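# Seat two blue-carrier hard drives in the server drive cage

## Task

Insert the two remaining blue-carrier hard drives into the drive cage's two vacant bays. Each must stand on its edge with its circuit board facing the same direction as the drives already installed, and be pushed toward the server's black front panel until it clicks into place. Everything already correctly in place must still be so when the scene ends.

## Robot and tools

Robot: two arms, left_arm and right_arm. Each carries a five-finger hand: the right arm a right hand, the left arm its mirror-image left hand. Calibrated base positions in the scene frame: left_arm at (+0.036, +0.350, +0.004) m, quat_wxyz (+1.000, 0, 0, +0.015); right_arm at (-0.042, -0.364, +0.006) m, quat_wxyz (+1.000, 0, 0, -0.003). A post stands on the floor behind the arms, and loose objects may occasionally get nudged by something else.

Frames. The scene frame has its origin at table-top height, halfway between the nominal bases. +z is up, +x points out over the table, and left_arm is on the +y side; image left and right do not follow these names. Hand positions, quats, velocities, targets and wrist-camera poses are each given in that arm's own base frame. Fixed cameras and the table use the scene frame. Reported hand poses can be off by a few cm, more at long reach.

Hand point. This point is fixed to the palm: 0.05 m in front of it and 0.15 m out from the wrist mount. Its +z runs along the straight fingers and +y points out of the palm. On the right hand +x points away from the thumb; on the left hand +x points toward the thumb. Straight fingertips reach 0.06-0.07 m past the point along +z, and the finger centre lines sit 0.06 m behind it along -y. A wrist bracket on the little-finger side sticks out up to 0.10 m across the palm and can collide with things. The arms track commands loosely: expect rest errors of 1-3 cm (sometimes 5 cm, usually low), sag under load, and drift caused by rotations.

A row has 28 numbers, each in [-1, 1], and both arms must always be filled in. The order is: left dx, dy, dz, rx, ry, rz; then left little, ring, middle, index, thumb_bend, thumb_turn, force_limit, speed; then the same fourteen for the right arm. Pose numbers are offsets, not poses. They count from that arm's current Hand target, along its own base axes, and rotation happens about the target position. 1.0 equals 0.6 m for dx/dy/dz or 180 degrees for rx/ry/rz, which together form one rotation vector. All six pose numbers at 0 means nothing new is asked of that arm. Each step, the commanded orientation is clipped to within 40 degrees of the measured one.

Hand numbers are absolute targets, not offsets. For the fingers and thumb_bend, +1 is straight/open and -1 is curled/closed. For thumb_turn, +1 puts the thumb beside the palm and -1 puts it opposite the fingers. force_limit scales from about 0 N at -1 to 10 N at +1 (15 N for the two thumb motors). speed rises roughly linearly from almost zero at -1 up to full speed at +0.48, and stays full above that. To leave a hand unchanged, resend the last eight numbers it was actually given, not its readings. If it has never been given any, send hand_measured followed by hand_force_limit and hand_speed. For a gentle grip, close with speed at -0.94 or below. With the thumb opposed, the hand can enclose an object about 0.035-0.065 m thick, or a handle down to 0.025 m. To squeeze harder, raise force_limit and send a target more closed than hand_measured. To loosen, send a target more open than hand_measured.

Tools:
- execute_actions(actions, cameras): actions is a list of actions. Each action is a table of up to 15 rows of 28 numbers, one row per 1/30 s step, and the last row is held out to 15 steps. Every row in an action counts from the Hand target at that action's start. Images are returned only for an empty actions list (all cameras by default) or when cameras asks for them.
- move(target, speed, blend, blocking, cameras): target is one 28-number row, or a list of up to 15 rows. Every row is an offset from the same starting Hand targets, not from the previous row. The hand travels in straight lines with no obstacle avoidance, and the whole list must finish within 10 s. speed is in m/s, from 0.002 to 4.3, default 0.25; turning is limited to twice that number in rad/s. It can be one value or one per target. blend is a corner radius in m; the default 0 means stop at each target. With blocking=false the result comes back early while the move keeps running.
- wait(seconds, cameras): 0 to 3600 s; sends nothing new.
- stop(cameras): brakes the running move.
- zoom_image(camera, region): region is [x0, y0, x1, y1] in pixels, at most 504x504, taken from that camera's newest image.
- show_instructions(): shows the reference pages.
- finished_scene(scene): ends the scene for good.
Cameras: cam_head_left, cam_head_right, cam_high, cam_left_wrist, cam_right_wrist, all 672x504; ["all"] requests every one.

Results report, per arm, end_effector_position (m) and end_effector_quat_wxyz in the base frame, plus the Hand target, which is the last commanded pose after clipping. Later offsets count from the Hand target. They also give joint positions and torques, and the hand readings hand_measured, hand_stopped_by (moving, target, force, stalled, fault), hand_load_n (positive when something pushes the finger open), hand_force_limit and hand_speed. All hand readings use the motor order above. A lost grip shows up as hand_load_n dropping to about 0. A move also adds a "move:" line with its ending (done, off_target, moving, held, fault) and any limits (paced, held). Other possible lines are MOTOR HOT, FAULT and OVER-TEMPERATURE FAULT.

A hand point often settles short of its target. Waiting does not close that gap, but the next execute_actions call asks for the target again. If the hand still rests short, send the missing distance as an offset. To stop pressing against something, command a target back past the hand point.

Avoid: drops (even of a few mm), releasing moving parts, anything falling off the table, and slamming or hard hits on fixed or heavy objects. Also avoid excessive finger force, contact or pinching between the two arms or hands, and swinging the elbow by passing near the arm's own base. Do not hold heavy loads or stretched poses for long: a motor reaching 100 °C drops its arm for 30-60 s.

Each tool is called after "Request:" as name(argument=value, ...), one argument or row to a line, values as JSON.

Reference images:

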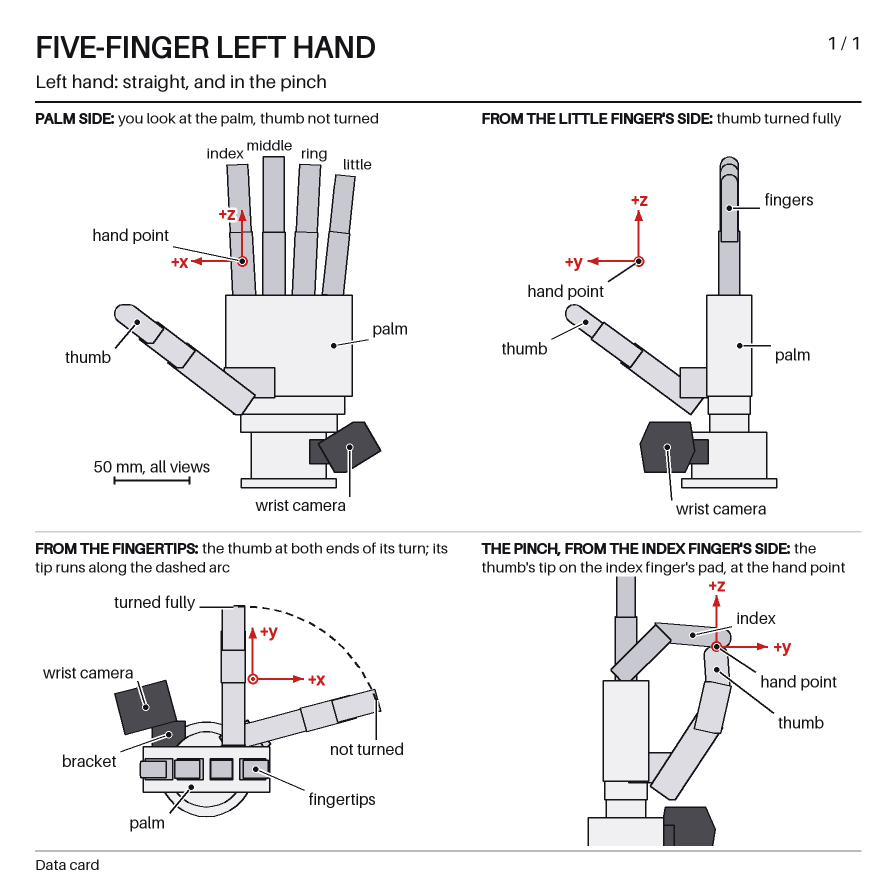

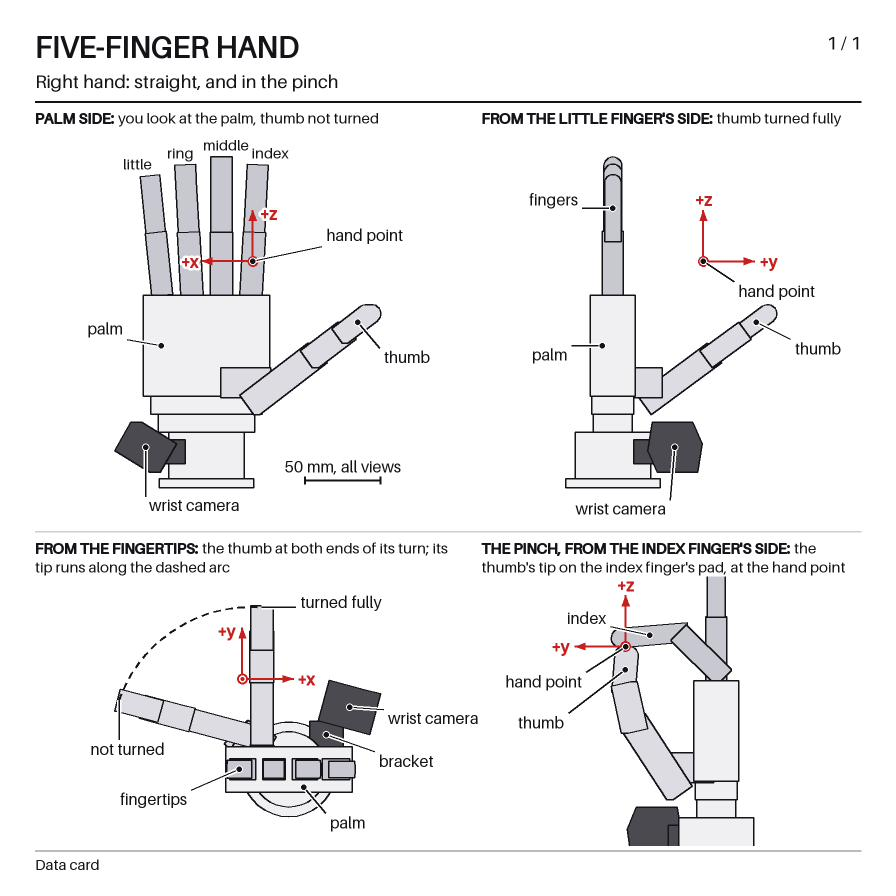

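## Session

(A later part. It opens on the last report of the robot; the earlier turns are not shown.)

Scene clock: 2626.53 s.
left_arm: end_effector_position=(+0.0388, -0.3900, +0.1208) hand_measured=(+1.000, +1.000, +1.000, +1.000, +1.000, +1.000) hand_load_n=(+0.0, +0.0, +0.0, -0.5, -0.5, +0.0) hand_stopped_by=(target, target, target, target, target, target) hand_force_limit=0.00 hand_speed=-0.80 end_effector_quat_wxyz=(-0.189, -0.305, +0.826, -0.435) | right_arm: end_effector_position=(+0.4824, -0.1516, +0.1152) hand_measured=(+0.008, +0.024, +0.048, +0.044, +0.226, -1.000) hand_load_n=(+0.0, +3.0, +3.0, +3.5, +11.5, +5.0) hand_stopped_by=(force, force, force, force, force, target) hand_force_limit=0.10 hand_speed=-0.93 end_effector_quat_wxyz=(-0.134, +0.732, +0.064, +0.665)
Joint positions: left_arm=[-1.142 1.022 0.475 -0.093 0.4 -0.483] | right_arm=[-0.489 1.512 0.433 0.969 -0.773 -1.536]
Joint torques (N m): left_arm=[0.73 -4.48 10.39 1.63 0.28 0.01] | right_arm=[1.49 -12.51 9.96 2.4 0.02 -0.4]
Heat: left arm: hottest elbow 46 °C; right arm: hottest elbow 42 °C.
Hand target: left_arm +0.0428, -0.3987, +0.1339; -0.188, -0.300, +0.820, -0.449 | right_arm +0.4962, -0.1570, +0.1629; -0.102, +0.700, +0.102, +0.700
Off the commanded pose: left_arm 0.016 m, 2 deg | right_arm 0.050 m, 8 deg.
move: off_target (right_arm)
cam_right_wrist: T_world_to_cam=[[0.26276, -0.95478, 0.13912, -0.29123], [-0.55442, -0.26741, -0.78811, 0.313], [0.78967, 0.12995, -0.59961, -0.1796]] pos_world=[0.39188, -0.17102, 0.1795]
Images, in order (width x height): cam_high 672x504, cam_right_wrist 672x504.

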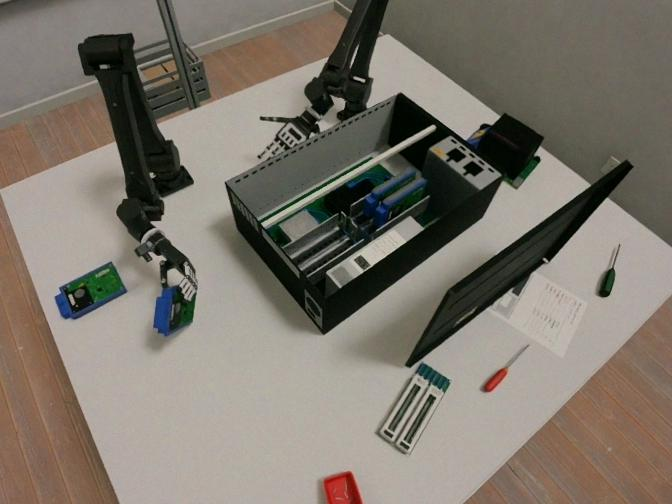

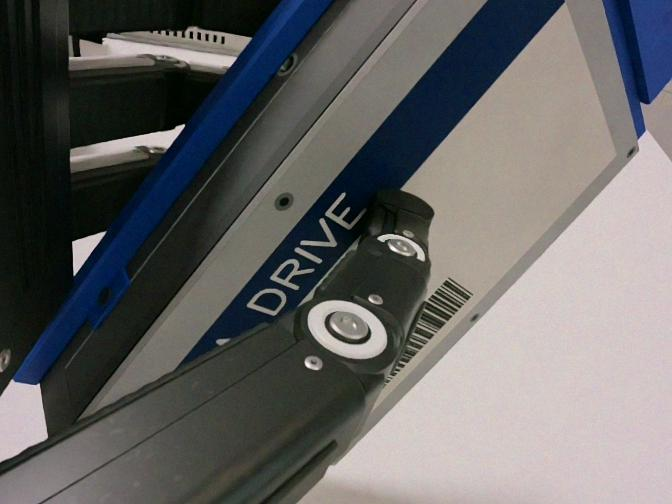

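Request:
move(
  target=[
    [0,0,0,0,0,0,1,1,1,1,1,1,0,-0.8,0,0.0,0.04,0,0,0,-0.1,-0.3,-0.5,-0.5,0.1,-1,0.1,-0.93],
    [0,0,0,0,0,0,1,1,1,1,1,1,0,-0.8,-0.043,-0.072,0.178,0.298,0.1283,-0.2368,-0.1,-0.3,-0.5,-0.5,0.1,-1,0.1,-0.93],
  ],
  cameras=["cam_right_wrist","cam_high","cam_head_right"],
  speed=0.12,
)

Request:
zoom_image(
  camera="cam_high",
  region=[80, 120, 260, 350],
)

Scene clock: 2701.63 s.
left_arm: end_effector_position=(+0.0388, -0.3900, +0.1208) hand_measured=(+1.000, +1.000, +1.000, +1.000, +1.000, +1.000) hand_load_n=(+0.0, +0.0, +0.0, +0.0, +0.0, -0.5) hand_stopped_by=(target, target, target, target, target, target) hand_force_limit=0.00 hand_speed=-0.80 end_effector_quat_wxyz=(-0.189, -0.305, +0.826, -0.435) | right_arm: end_effector_position=(+0.4329, -0.1814, +0.1906) hand_measured=(+0.008, -0.006, +0.024, +0.034, +0.226, -1.000) hand_load_n=(+0.0, +5.5, +5.5, +4.5, +14.0, +6.5) hand_stopped_by=(force, force, force, force, force, target) hand_force_limit=0.10 hand_speed=-0.93 end_effector_quat_wxyz=(-0.153, +0.719, -0.510, +0.447)
Joint positions: left_arm=[-1.142 1.022 0.475 -0.093 0.4 -0.483] | right_arm=[-0.406 1.113 0.834 -0.31 -0.098 -0.69]
Joint torques (N m): left_arm=[0.67 -4.48 10.37 1.62 0.28 0.01] | right_arm=[-0.15 -8.18 22.69 2.17 0.14 -0.01]
Motor temperatures (°C): left_arm=[27 31 46 31 30 30] | right_arm=[29 36 47 28 29 31]
Heat: left arm: hottest elbow 46 °C; right arm: hottest elbow 47 °C.
Hand target: left_arm +0.0428, -0.3987, +0.1339; -0.188, -0.300, +0.820, -0.449 | right_arm +0.4704, -0.2002, +0.2697; -0.165, +0.688, -0.487, +0.513
Off the commanded pose: left_arm 0.016 m, 2 deg | right_arm 0.090 m, 9 deg.
move: off_target (right_arm)
cam_right_wrist: T_world_to_cam=[[-0.58057, -0.62778, -0.51848, 0.23249], [-0.61432, 0.75567, -0.22709, 0.44166], [0.53437, 0.18667, -0.82438, 0.07214]] pos_world=[0.36774, -0.20126, 0.28031]
Images, in order (width x height): cam_head_right 672x504, cam_high 672x504, cam_right_wrist 672x504.

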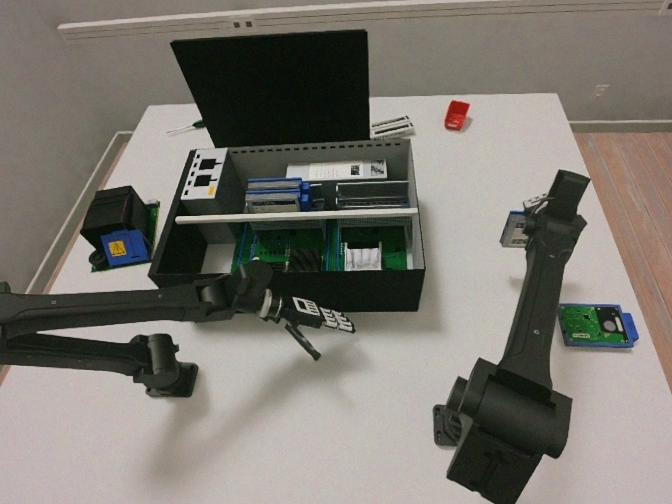

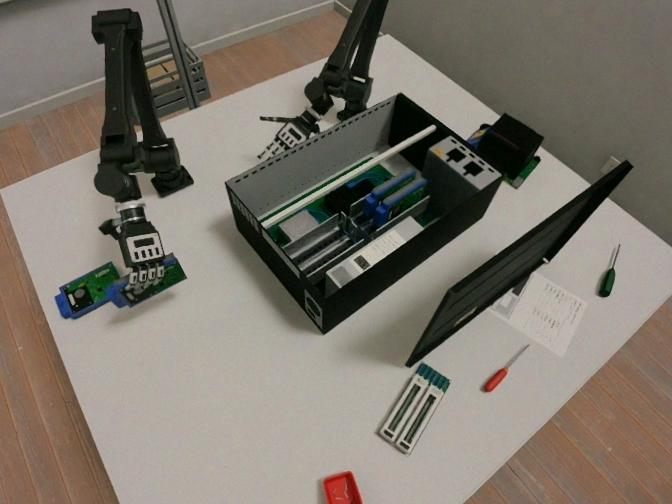

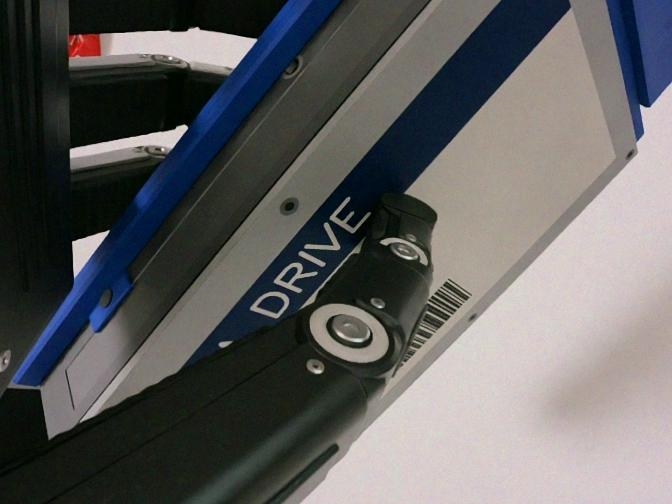

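Scaled by 2.191 from the camera's image (finer frame: 960x720).

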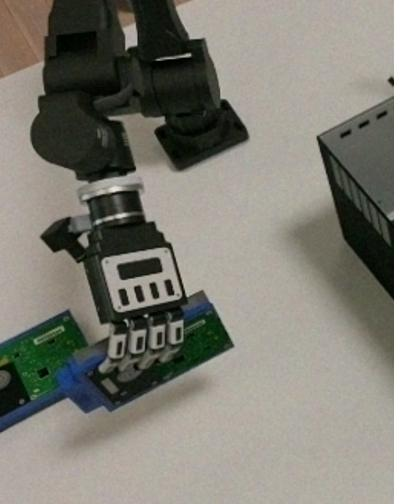

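Request:
move(
  target=[0,0,0,0,0,0,1,1,1,1,1,1,0,-0.8,0,0.0,-0.08,-0.02,-0.046,0,-0.1,-0.3,-0.5,-0.5,0.1,-1,0.1,-0.93],
  cameras=["cam_right_wrist","cam_high"],
  speed=0.08,
)

Request:
zoom_image(
  camera="cam_high",
  region=[80, 180, 230, 350],
)

Scene clock: 2727.33 s.
left_arm: end_effector_position=(+0.0388, -0.3900, +0.1208) hand_measured=(+1.000, +1.000, +1.000, +1.000, +1.000, +1.000) hand_load_n=(+0.0, +0.0, +0.0, +0.0, +0.0, +0.0) hand_stopped_by=(target, target, target, target, target, target) hand_force_limit=0.00 hand_speed=-0.80 end_effector_quat_wxyz=(-0.189, -0.305, +0.826, -0.435) | right_arm: end_effector_position=(+0.4561, -0.1913, +0.1820) hand_measured=(+0.008, -0.006, +0.024, +0.034, +0.226, -1.000) hand_load_n=(+0.0, +5.5, +5.5, +4.5, +13.5, +6.0) hand_stopped_by=(force, force, force, force, force, target) hand_force_limit=0.10 hand_speed=-0.93 end_effector_quat_wxyz=(-0.172, +0.678, -0.476, +0.533)
Joint positions: left_arm=[-1.142 1.022 0.475 -0.093 0.4 -0.483] | right_arm=[-0.406 1.132 0.706 0.041 -0.098 -0.687]
Joint torques (N m): left_arm=[0.67 -4.48 10.37 1.65 0.28 0.01] | right_arm=[0.5 -8.88 13.81 3.47 0.2 -0.05]
Motor temperatures (°C): left_arm=[27 31 46 31 30 30] | right_arm=[29 35 61 28 29 30]
Heat: left arm: hottest elbow 46 °C; right arm: hottest elbow 61 °C.
Hand target: left_arm +0.0428, -0.3987, +0.1339; -0.188, -0.300, +0.820, -0.449 | right_arm +0.4704, -0.2002, +0.2218; -0.178, +0.654, -0.457, +0.576
Off the commanded pose: left_arm 0.016 m, 2 deg | right_arm 0.043 m, 6 deg.
move: off_target (right_arm)
cam_right_wrist: T_world_to_cam=[[-0.4794, -0.66937, -0.56755, 0.19009], [-0.55397, 0.7324, -0.39586, 0.46016], [0.68065, 0.12463, -0.72193, -0.04275]] pos_world=[0.37515, -0.20445, 0.25918]
Images, in order (width x height): cam_high 672x504, cam_right_wrist 672x504.

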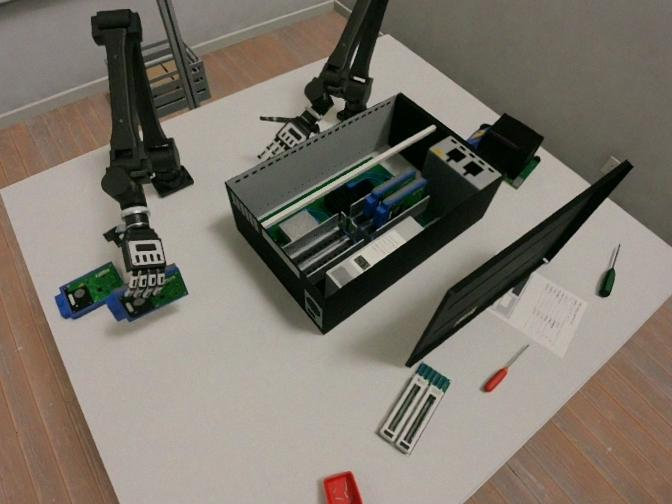

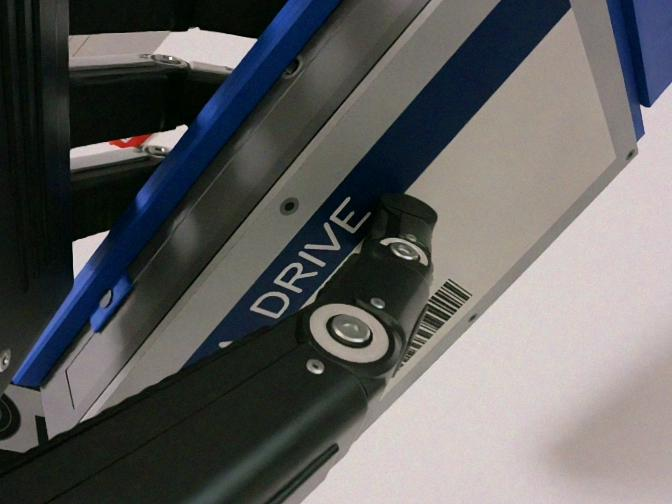

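Scaled by 2.965 from the camera's image (finer frame: 960x720).

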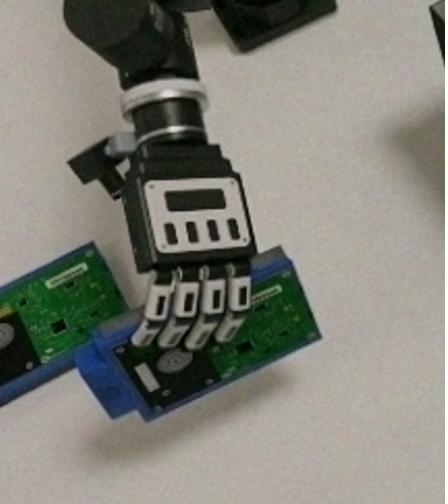

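Request:
move(
  target=[0,0,0,0,0,0,1,1,1,1,1,1,0,-0.8,0,0.0,-0.12,0,0.014,0,-0.1,-0.3,-0.5,-0.5,0.1,-1,0.1,-0.93],
  cameras=["cam_high"],
  speed=0.06,
)

Request:
zoom_image(
  camera="cam_high",
  region=[80, 180, 230, 350],
)

Scene clock: 2745.10 s.
left_arm: end_effector_position=(+0.0388, -0.3900, +0.1208) hand_measured=(+1.000, +1.000, +1.000, +1.000, +1.000, +1.000) hand_load_n=(+0.0, +0.0, +0.0, +0.0, +0.0, +0.0) hand_stopped_by=(target, target, target, target, target, target) hand_force_limit=0.00 hand_speed=-0.80 end_effector_quat_wxyz=(-0.189, -0.305, +0.826, -0.435) | right_arm: end_effector_position=(+0.4523, -0.1922, +0.1125) hand_measured=(+0.008, -0.006, +0.024, +0.034, +0.226, -1.000) hand_load_n=(+0.0, +5.5, +5.5, +4.5, +14.0, +6.0) hand_stopped_by=(force, force, force, force, force, target) hand_force_limit=0.10 hand_speed=-0.93 end_effector_quat_wxyz=(-0.163, +0.685, -0.486, +0.518)
Joint positions: left_arm=[-1.142 1.022 0.475 -0.093 0.4 -0.483] | right_arm=[-0.406 1.251 0.612 0.215 -0.086 -0.687]
Joint torques (N m): left_arm=[0.73 -4.48 10.39 1.62 0.28 0.01] | right_arm=[1.61 -9.41 12.75 3.7 0.14 -0.19]
Motor temperatures (°C): left_arm=[27 31 46 31 30 30] | right_arm=[29 35 59 29 29 30]
Heat: left arm: hottest elbow 46 °C; right arm: hottest elbow 59 °C.
Hand target: left_arm +0.0428, -0.3987, +0.1339; -0.188, -0.300, +0.820, -0.449 | right_arm +0.4703, -0.2002, +0.1495; -0.168, +0.666, -0.461, +0.562
Off the commanded pose: left_arm 0.016 m, 2 deg | right_arm 0.042 m, 6 deg.
move: off_target (right_arm)

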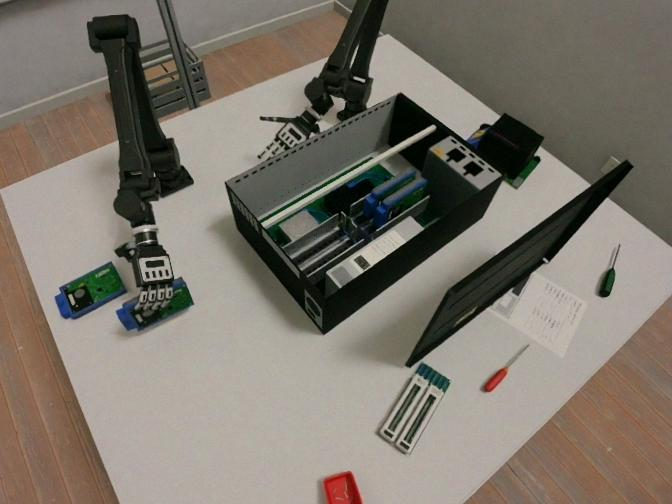

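Scaled by 2.965 from the camera's image (finer frame: 960x720).

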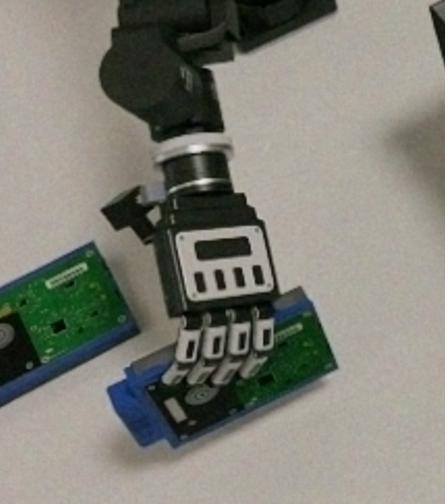

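Request:
execute_actions(
  actions=[],
  cameras=["all"],
)

Scene clock: 2793.83 s.
left_arm: end_effector_position=(+0.0388, -0.3900, +0.1208) hand_measured=(+1.000, +1.000, +1.000, +1.000, +1.000, +1.000) hand_load_n=(+0.0, +0.0, +0.0, +0.0, -0.5, -0.5) hand_stopped_by=(target, target, target, target, target, target) hand_force_limit=0.00 hand_speed=-0.80 end_effector_quat_wxyz=(-0.189, -0.305, +0.826, -0.435) | right_arm: end_effector_position=(+0.4523, -0.1922, +0.1125) hand_measured=(+0.008, -0.006, +0.024, +0.034, +0.226, -1.000) hand_load_n=(+0.0, +5.5, +5.5, +4.5, +13.5, +6.0) hand_stopped_by=(force, force, force, force, force, target) hand_force_limit=0.10 hand_speed=-0.93 end_effector_quat_wxyz=(-0.163, +0.685, -0.486, +0.518)
Joint positions: left_arm=[-1.142 1.022 0.475 -0.093 0.4 -0.483] | right_arm=[-0.406 1.251 0.612 0.215 -0.086 -0.687]
Joint velocities: within noise
Joint torques (N m): left_arm=[0.67 -4.48 10.39 1.66 0.28 0.01] | right_arm=[0.44 -10.75 12.83 3.93 0.18 -0.14]
Motor temperatures (°C): left_arm=[27 31 47 31 30 30] | right_arm=[29 34 53 29 29 30]
Heat: left arm: hottest elbow 47 °C; right arm: hottest elbow 53 °C.
Hand target: left_arm +0.0428, -0.3987, +0.1339; -0.188, -0.300, +0.820, -0.449 | right_arm +0.4703, -0.2002, +0.1495; -0.168, +0.666, -0.461, +0.562
Off the commanded pose: left_arm 0.016 m, 2 deg | right_arm 0.042 m, 6 deg.
camera_calibration:
cam_right_wrist: T_world_to_cam=[[-0.50796, -0.65765, -0.55631, 0.16216], [-0.56037, 0.74278, -0.36642, 0.43279], [0.65419, 0.12561, -0.74583, -0.0754]] pos_world=[0.37422, -0.20535, 0.19256]

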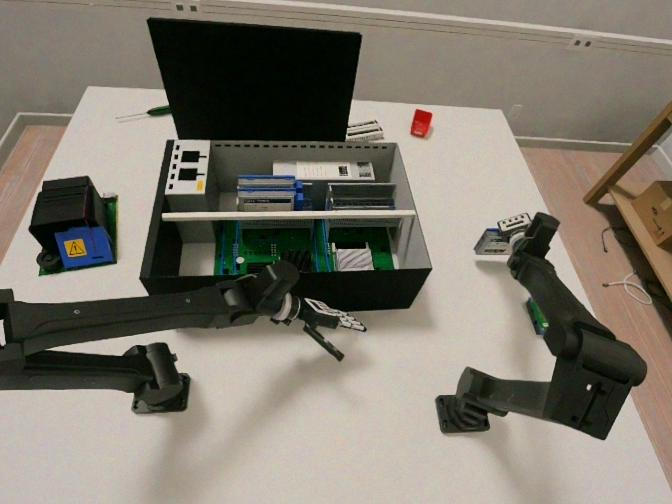

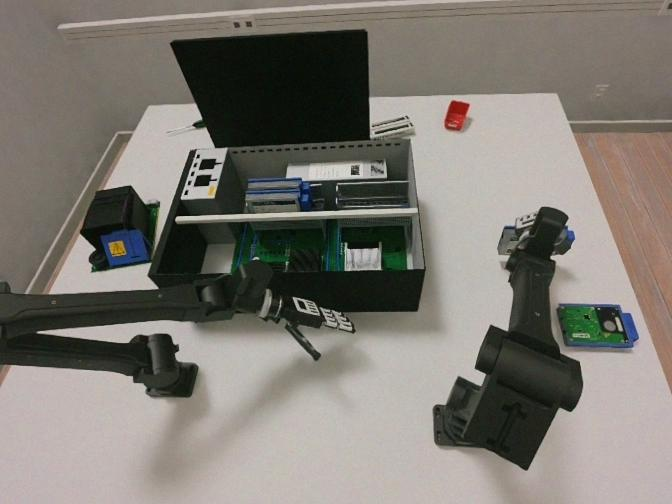

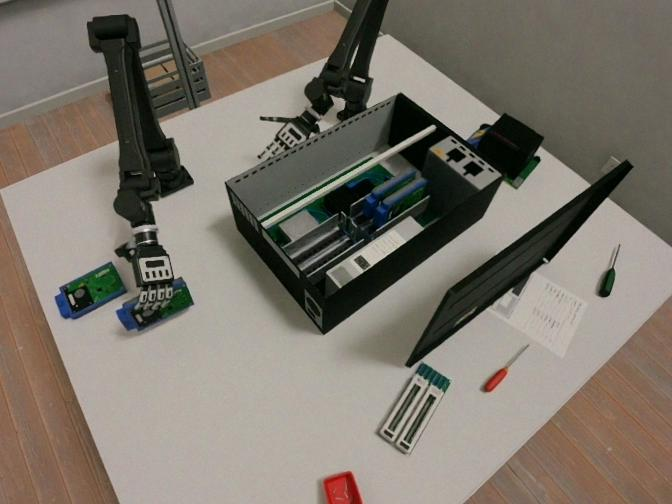

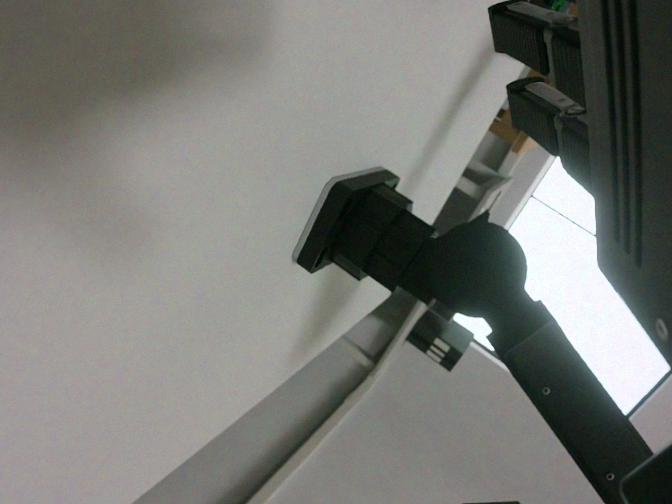

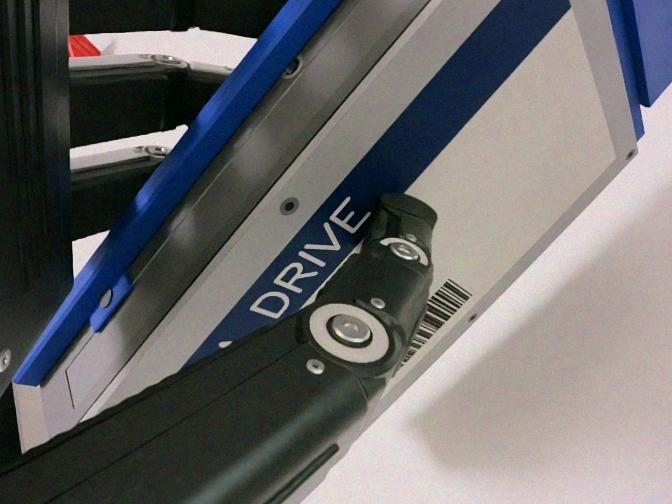

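Request:
zoom_image(
  camera="cam_high",
  region=[40, 200, 260, 365],
)

Request:
zoom_image(
  camera="cam_head_right",
  region=[450, 180, 650, 330],
)

Scaled by 2.291 from the camera's image (finer frame: 960x720).

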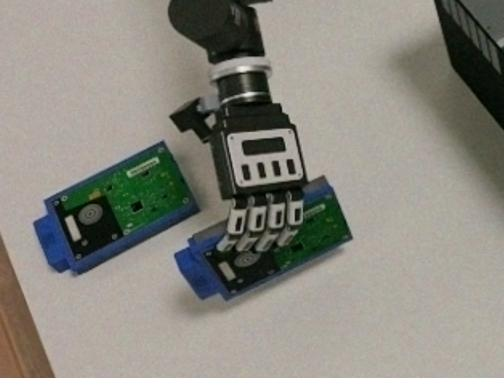

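Scaled by 2.520 from the camera's image (finer frame: 960x720).

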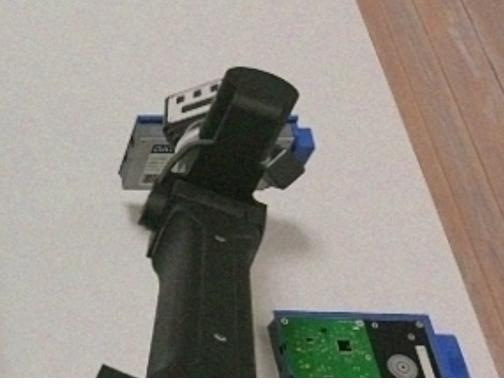

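Request:
move(
  target=[0,0,0,0,0,0,1,1,1,1,1,1,0,-0.8, 0,0,-0.0333,0,0,0,-0.1,-0.3,-0.5,-0.5,0.1,-1,0.1,-0.93],
  speed=0.05,
  cameras=["cam_high","cam_right_wrist"],
)

Request:
zoom_image(
  camera="cam_high",
  region=[100, 220, 220, 340],
)

Scene clock: 2839.57 s.
left_arm: end_effector_position=(+0.0388, -0.3900, +0.1208) hand_measured=(+1.000, +1.000, +1.000, +1.000, +1.000, +1.000) hand_load_n=(+0.0, +0.0, +0.0, +0.0, +0.0, +0.0) hand_stopped_by=(target, target, target, target, target, target) hand_force_limit=0.00 hand_speed=-0.80 end_effector_quat_wxyz=(-0.189, -0.305, +0.826, -0.435) | right_arm: end_effector_position=(+0.4515, -0.1918, +0.0925) hand_measured=(+0.008, -0.006, +0.024, +0.034, +0.226, -1.000) hand_load_n=(+0.0, +5.5, +5.5, +4.5, +14.0, +6.0) hand_stopped_by=(force, force, force, force, force, target) hand_force_limit=0.10 hand_speed=-0.93 end_effector_quat_wxyz=(-0.163, +0.685, -0.486, +0.517)
Joint positions: left_arm=[-1.142 1.022 0.475 -0.093 0.4 -0.483] | right_arm=[-0.406 1.295 0.582 0.287 -0.086 -0.687]
Joint torques (N m): left_arm=[0.67 -4.48 10.39 1.63 0.28 0.01] | right_arm=[1.14 -9.7 12.27 3.47 0.18 -0.2]
Heat: left arm: hottest elbow 47 °C; right arm: hottest elbow 51 °C.
Hand target: left_arm +0.0428, -0.3987, +0.1339; -0.188, -0.300, +0.820, -0.449 | right_arm +0.4704, -0.2002, +0.1296; -0.168, +0.666, -0.461, +0.562
Off the commanded pose: left_arm 0.016 m, 2 deg | right_arm 0.042 m, 6 deg.
move: off_target (right_arm)
cam_right_wrist: T_world_to_cam=[[-0.50834, -0.65747, -0.55617, 0.15104], [-0.56068, 0.74289, -0.36573, 0.42484], [0.65363, 0.12592, -0.74627, -0.08941]] pos_world=[0.37342, -0.20505, 0.17266]

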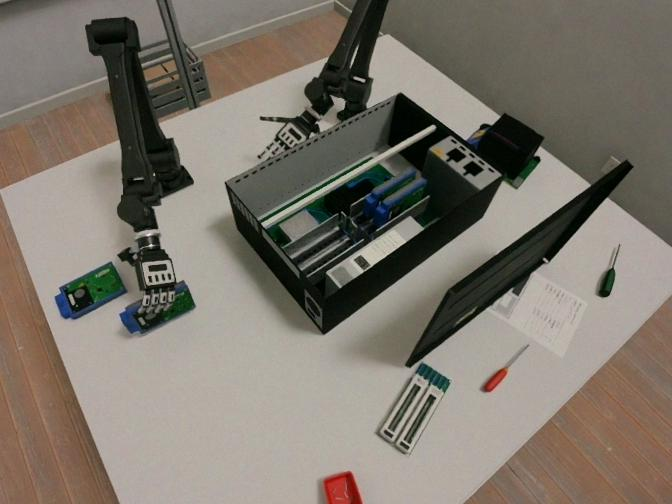

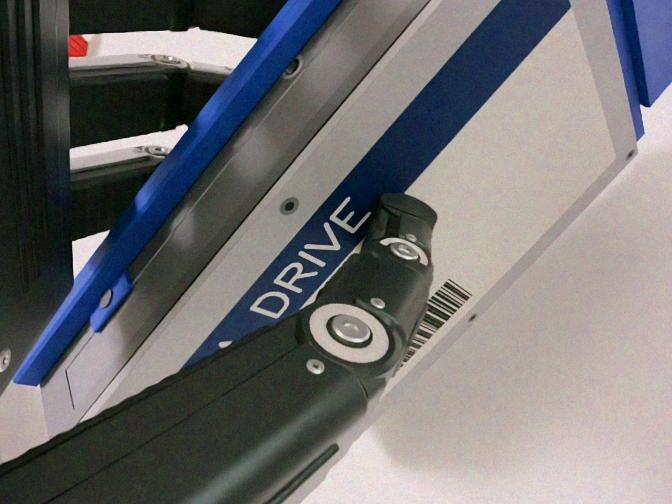

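Scaled by 4.200 from the camera's image (finer frame: 960x720).

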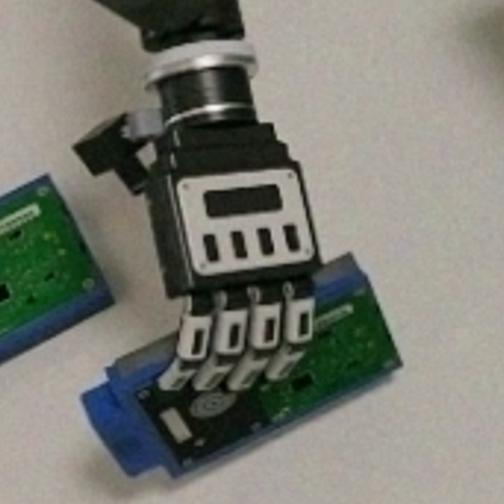

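Request:
move(
  target=[0,0,0,0,0,0,1,1,1,1,1,1,0,-0.8, 0,0,-0.025,0,0,0,-0.1,-0.3,-0.5,-0.5,0.1,-1,0.1,-0.93],
  speed=0.04,
  cameras=["cam_high","cam_right_wrist"],
)

Request:
zoom_image(
  camera="cam_high",
  region=[100, 220, 220, 340],
)

Scene clock: 2847.70 s.
left_arm: end_effector_position=(+0.0388, -0.3900, +0.1208) hand_measured=(+1.000, +1.000, +1.000, +1.000, +1.000, +1.000) hand_load_n=(+0.0, +0.0, +0.0, +0.0, +0.0, -0.5) hand_stopped_by=(target, target, target, target, target, target) hand_force_limit=0.00 hand_speed=-0.80 end_effector_quat_wxyz=(-0.189, -0.305, +0.826, -0.435) | right_arm: end_effector_position=(+0.4515, -0.1918, +0.0787) hand_measured=(+0.008, -0.006, +0.024, +0.034, +0.226, -1.000) hand_load_n=(+0.0, +5.5, +5.5, +4.5, +14.0, +6.0) hand_stopped_by=(force, force, force, force, force, target) hand_force_limit=0.10 hand_speed=-0.93 end_effector_quat_wxyz=(-0.163, +0.685, -0.486, +0.518)
Joint positions: left_arm=[-1.142 1.022 0.475 -0.093 0.4 -0.483] | right_arm=[-0.406 1.33 0.563 0.343 -0.086 -0.687]
Joint torques (N m): left_arm=[0.73 -4.48 10.39 1.63 0.28 0] | right_arm=[1.26 -9.35 11.84 3.56 0.2 -0.2]
Heat: left arm: hottest elbow 47 °C; right arm: hottest elbow 52 °C.
Hand target: left_arm +0.0428, -0.3987, +0.1339; -0.188, -0.300, +0.820, -0.449 | right_arm +0.4705, -0.2002, +0.1147; -0.168, +0.666, -0.461, +0.562
Off the commanded pose: left_arm 0.016 m, 2 deg | right_arm 0.041 m, 6 deg.
move: off_target (right_arm)
cam_right_wrist: T_world_to_cam=[[-0.50733, -0.65794, -0.55654, 0.14291], [-0.56004, 0.74257, -0.36734, 0.41958], [0.65496, 0.12532, -0.7452, -0.10051]] pos_world=[0.37332, -0.20495, 0.15876]

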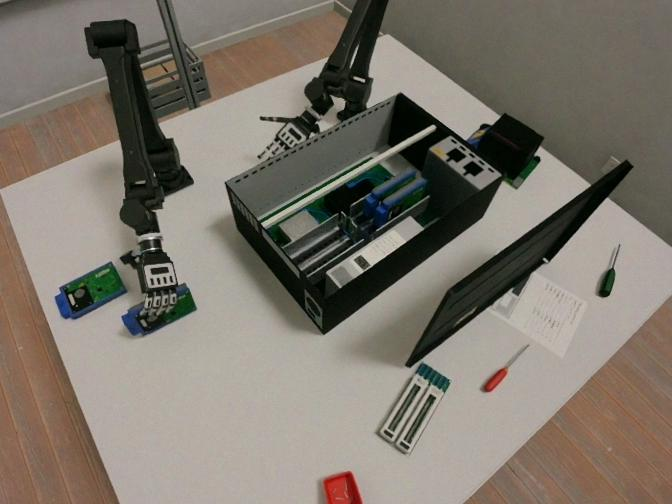

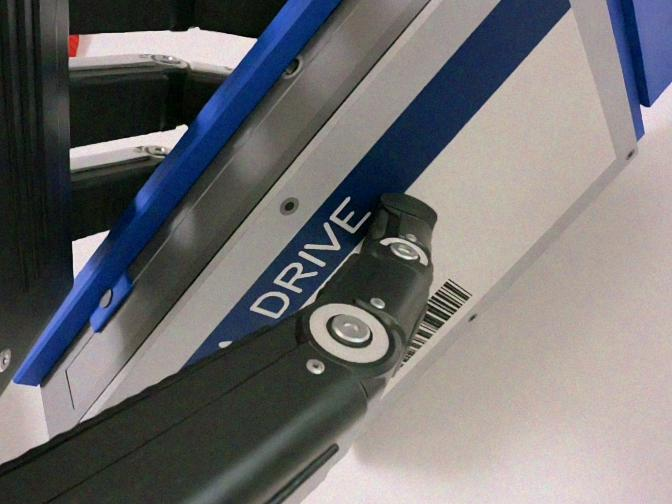

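Scaled by 4.200 from the camera's image (finer frame: 960x720).

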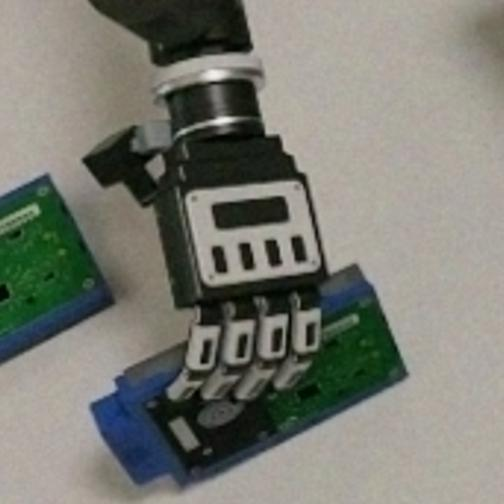

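Request:
move(
  target=[0,0,0,0,0,0,1,1,1,1,1,1,0,-0.8, 0,0,-0.0167,0,0,0,-0.1,-0.3,-0.5,-0.5,0.1,-1,0.1,-0.93],
  speed=0.03,
  cameras=["cam_high","cam_right_wrist"],
)

Request:
zoom_image(
  camera="cam_high",
  region=[100, 220, 220, 340],
)

Scene clock: 2869.80 s.
left_arm: end_effector_position=(+0.0388, -0.3900, +0.1208) hand_measured=(+1.000, +1.000, +1.000, +1.000, +1.000, +1.000) hand_load_n=(+0.0, +0.0, +0.0, -0.5, +0.0, +0.0) hand_stopped_by=(target, target, target, target, target, target) hand_force_limit=0.00 hand_speed=-0.80 end_effector_quat_wxyz=(-0.189, -0.305, +0.826, -0.435) | right_arm: end_effector_position=(+0.4528, -0.1924, +0.0722) hand_measured=(+0.008, -0.006, +0.024, +0.034, +0.226, -1.000) hand_load_n=(+0.0, +5.5, +5.0, +4.5, +14.0, +5.5) hand_stopped_by=(force, force, force, force, force, target) hand_force_limit=0.10 hand_speed=-0.93 end_effector_quat_wxyz=(-0.164, +0.683, -0.485, +0.521)
Joint positions: left_arm=[-1.142 1.022 0.475 -0.093 0.4 -0.483] | right_arm=[-0.406 1.353 0.555 0.381 -0.085 -0.687]
Joint torques (N m): left_arm=[0.73 -4.48 10.39 1.65 0.28 0.01] | right_arm=[1.08 -9.47 11.26 3.49 0.15 -0.16]
Heat: left arm: hottest elbow 47 °C; right arm: hottest elbow 51 °C.
Hand target: left_arm +0.0428, -0.3987, +0.1339; -0.188, -0.300, +0.820, -0.449 | right_arm +0.4704, -0.2002, +0.1048; -0.168, +0.666, -0.461, +0.562
Off the commanded pose: left_arm 0.016 m, 2 deg | right_arm 0.038 m, 6 deg.
move: off_target (right_arm)
cam_right_wrist: T_world_to_cam=[[-0.50406, -0.65932, -0.55787, 0.13786], [-0.55746, 0.74173, -0.37293, 0.41745], [0.65967, 0.12301, -0.74142, -0.10888]] pos_world=[0.37403, -0.20535, 0.15186]

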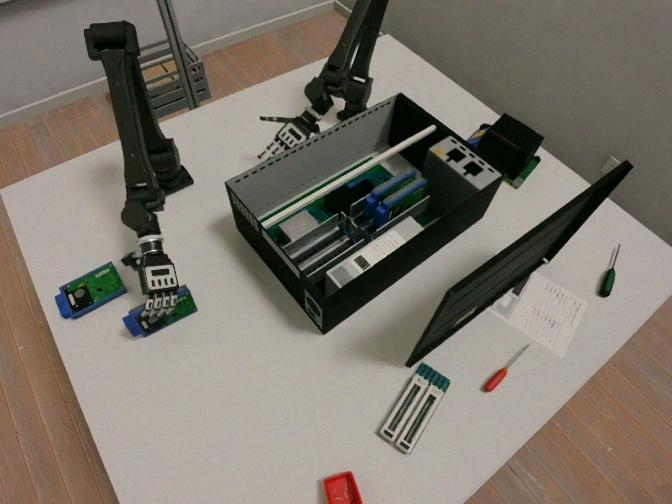

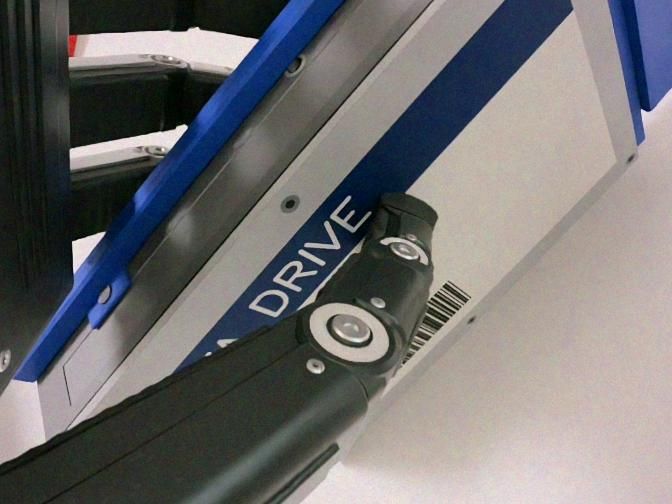

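Scaled by 4.200 from the camera's image (finer frame: 960x720).

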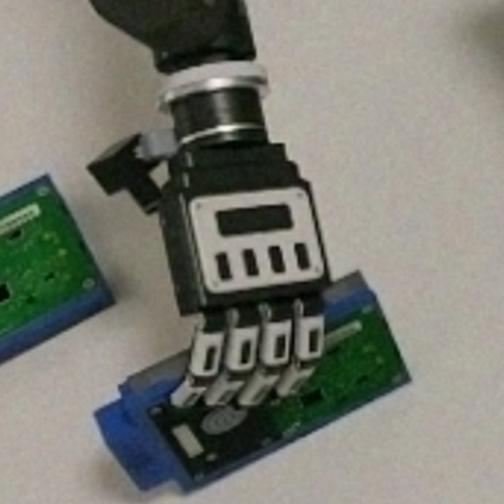

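Request:
move(
  target=[0,0,0,0,0,0,1,1,1,1,1,1,0,-0.8, 0,0,-0.025,0,0,0,-0.1,-0.3,-0.5,-0.5,0.1,-1,0.1,-0.93],
  speed=0.03,
  cameras=["cam_high","cam_right_wrist"],
)

Request:
zoom_image(
  camera="cam_high",
  region=[100, 220, 220, 340],
)

Scene clock: 2887.13 s.
left_arm: end_effector_position=(+0.0388, -0.3900, +0.1208) hand_measured=(+1.000, +1.000, +1.000, +1.000, +1.000, +1.000) hand_load_n=(-0.5, +0.0, +0.0, +0.0, +0.0, +0.0) hand_stopped_by=(target, target, target, target, target, target) hand_force_limit=0.00 hand_speed=-0.80 end_effector_quat_wxyz=(-0.189, -0.305, +0.826, -0.435) | right_arm: end_effector_position=(+0.4580, -0.1947, +0.0680) hand_measured=(+0.008, -0.006, +0.024, +0.034, +0.228, -1.000) hand_load_n=(+0.0, +5.0, +5.0, +3.5, +15.0, +4.5) hand_stopped_by=(force, force, force, force, force, target) hand_force_limit=0.10 hand_speed=-0.93 end_effector_quat_wxyz=(-0.166, +0.677, -0.480, +0.532)
Joint positions: left_arm=[-1.142 1.022 0.475 -0.093 0.4 -0.483] | right_arm=[-0.406 1.385 0.547 0.448 -0.085 -0.687]
Joint torques (N m): left_arm=[0.73 -4.42 10.37 1.65 0.28 0.01] | right_arm=[0.91 -9.29 10.18 3.08 0.21 -0.21]
Heat: left arm: hottest elbow 47 °C; right arm: hottest elbow 51 °C.
Hand target: left_arm +0.0428, -0.3987, +0.1339; -0.188, -0.300, +0.820, -0.449 | right_arm +0.4704, -0.2002, +0.0897; -0.168, +0.666, -0.461, +0.562
Off the commanded pose: left_arm 0.016 m, 2 deg | right_arm 0.026 m, 4 deg.
move: off_target (right_arm)
cam_right_wrist: T_world_to_cam=[[-0.49013, -0.66531, -0.56314, 0.12943], [-0.54792, 0.73763, -0.39458, 0.41674], [0.67791, 0.11516, -0.72607, -0.12609]] pos_world=[0.37725, -0.20676, 0.14578]

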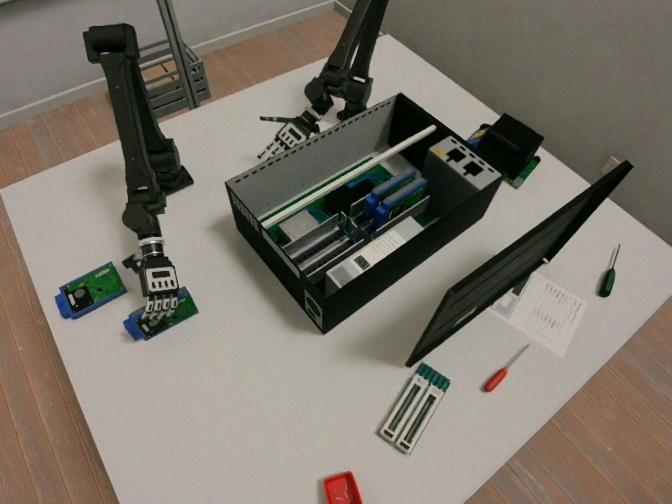

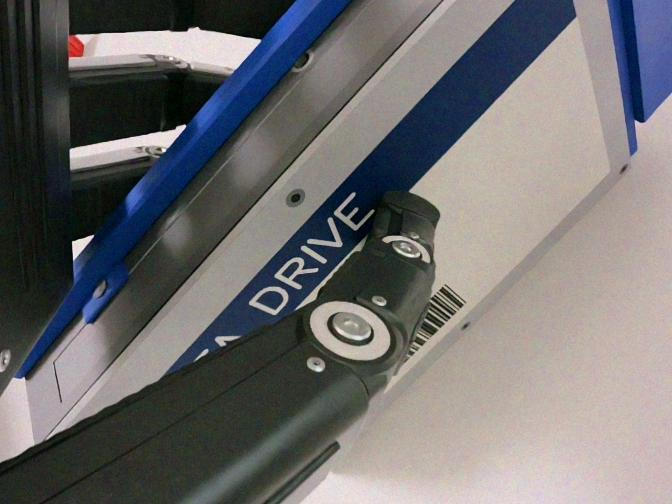

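Scaled by 4.200 from the camera's image (finer frame: 960x720).

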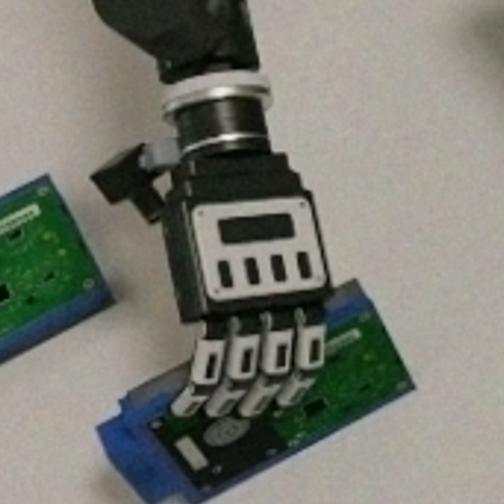

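Request:
move(
  target=[0,0,0,0,0,0,1,1,1,1,1,1,0,-0.8, -0.008,0.003,-0.008,0,0.0194,0,-0.1,-0.3,-0.5,-0.5,0.1,-1,0.1,-0.93],
  speed=0.03,
  cameras=["cam_high","cam_right_wrist"],
)

Request:
zoom_image(
  camera="cam_high",
  region=[100, 220, 220, 340],
)

Scene clock: 2908.53 s.
left_arm: end_effector_position=(+0.0388, -0.3900, +0.1208) hand_measured=(+1.000, +1.000, +1.000, +1.000, +1.000, +1.000) hand_load_n=(+0.0, +0.0, +0.0, +0.0, +0.0, +0.0) hand_stopped_by=(target, target, target, target, target, target) hand_force_limit=0.00 hand_speed=-0.80 end_effector_quat_wxyz=(-0.189, -0.305, +0.826, -0.435) | right_arm: end_effector_position=(+0.4534, -0.1947, +0.0649) hand_measured=(+0.008, -0.006, +0.024, +0.034, +0.228, -1.000) hand_load_n=(+0.0, +3.5, +4.5, +4.0, +15.5, +5.0) hand_stopped_by=(force, force, force, force, force, target) hand_force_limit=0.10 hand_speed=-0.93 end_effector_quat_wxyz=(-0.158, +0.682, -0.484, +0.525)
Joint positions: left_arm=[-1.142 1.022 0.475 -0.093 0.4 -0.483] | right_arm=[-0.403 1.378 0.547 0.42 -0.071 -0.693]
Joint torques (N m): left_arm=[0.73 -4.42 10.39 1.63 0.28 0.01] | right_arm=[0.62 -8.94 12.04 1.25 0.27 -0.3]
Heat: left arm: hottest elbow 47 °C; right arm: hottest elbow 50 °C.
Hand target: left_arm +0.0428, -0.3987, +0.1339; -0.188, -0.300, +0.820, -0.449 | right_arm +0.4657, -0.1983, +0.0849; -0.154, +0.683, -0.466, +0.541
Off the commanded pose: left_arm 0.016 m, 2 deg | right_arm 0.024 m, 3 deg.
move: off_target (right_arm)
cam_right_wrist: T_world_to_cam=[[-0.5087, -0.66239, -0.54997, 0.13365], [-0.55135, 0.74126, -0.38281, 0.41455], [0.66124, 0.10849, -0.74229, -0.11794]] pos_world=[0.37454, -0.20597, 0.14465]

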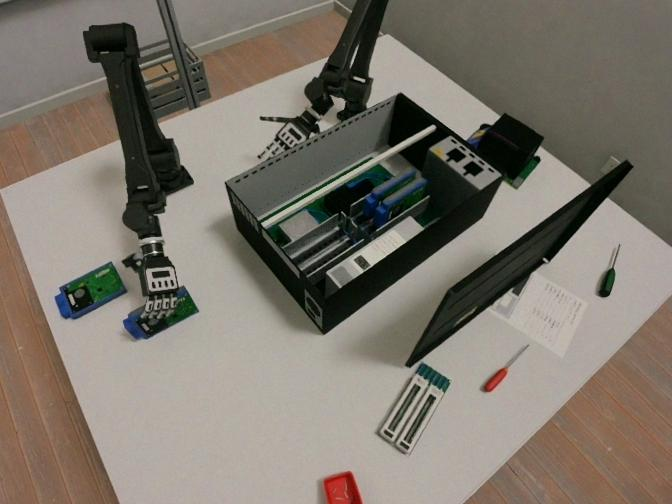

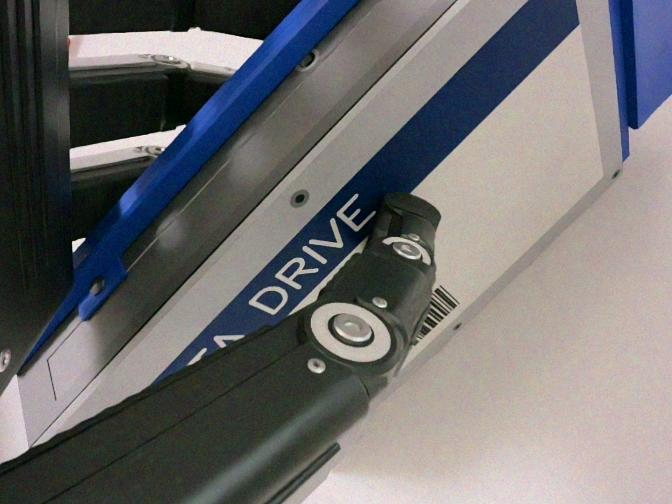

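Scaled by 4.200 from the camera's image (finer frame: 960x720).

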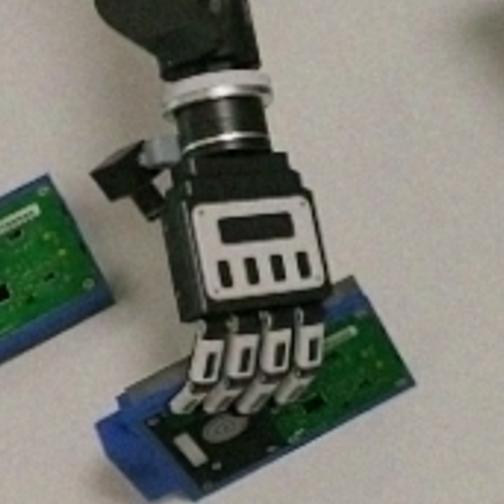

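Request:
zoom_image(
  camera="cam_high",
  region=[170, 270, 210, 320],
)

Request:
zoom_image(
  camera="cam_high",
  region=[115, 295, 165, 350],
)

Scaled by 10.080 from the camera's image (finer frame: 960x720).

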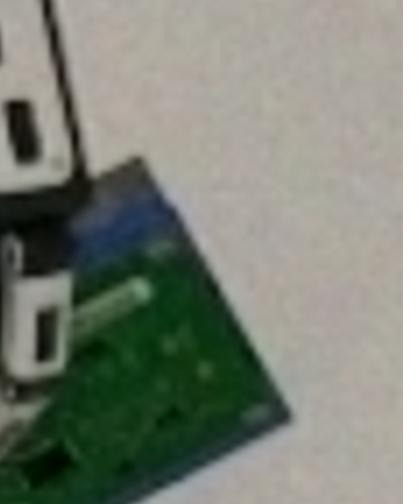

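Scaled by 9.164 from the camera's image (finer frame: 960x720).

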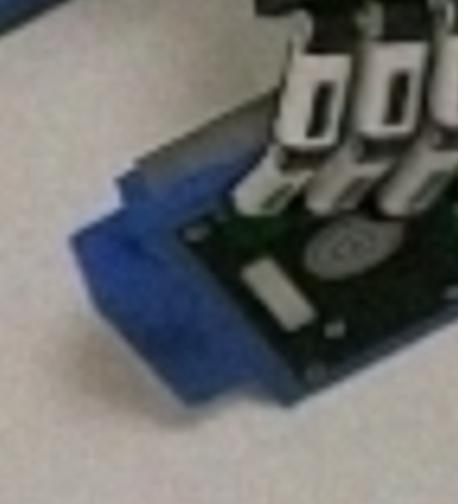

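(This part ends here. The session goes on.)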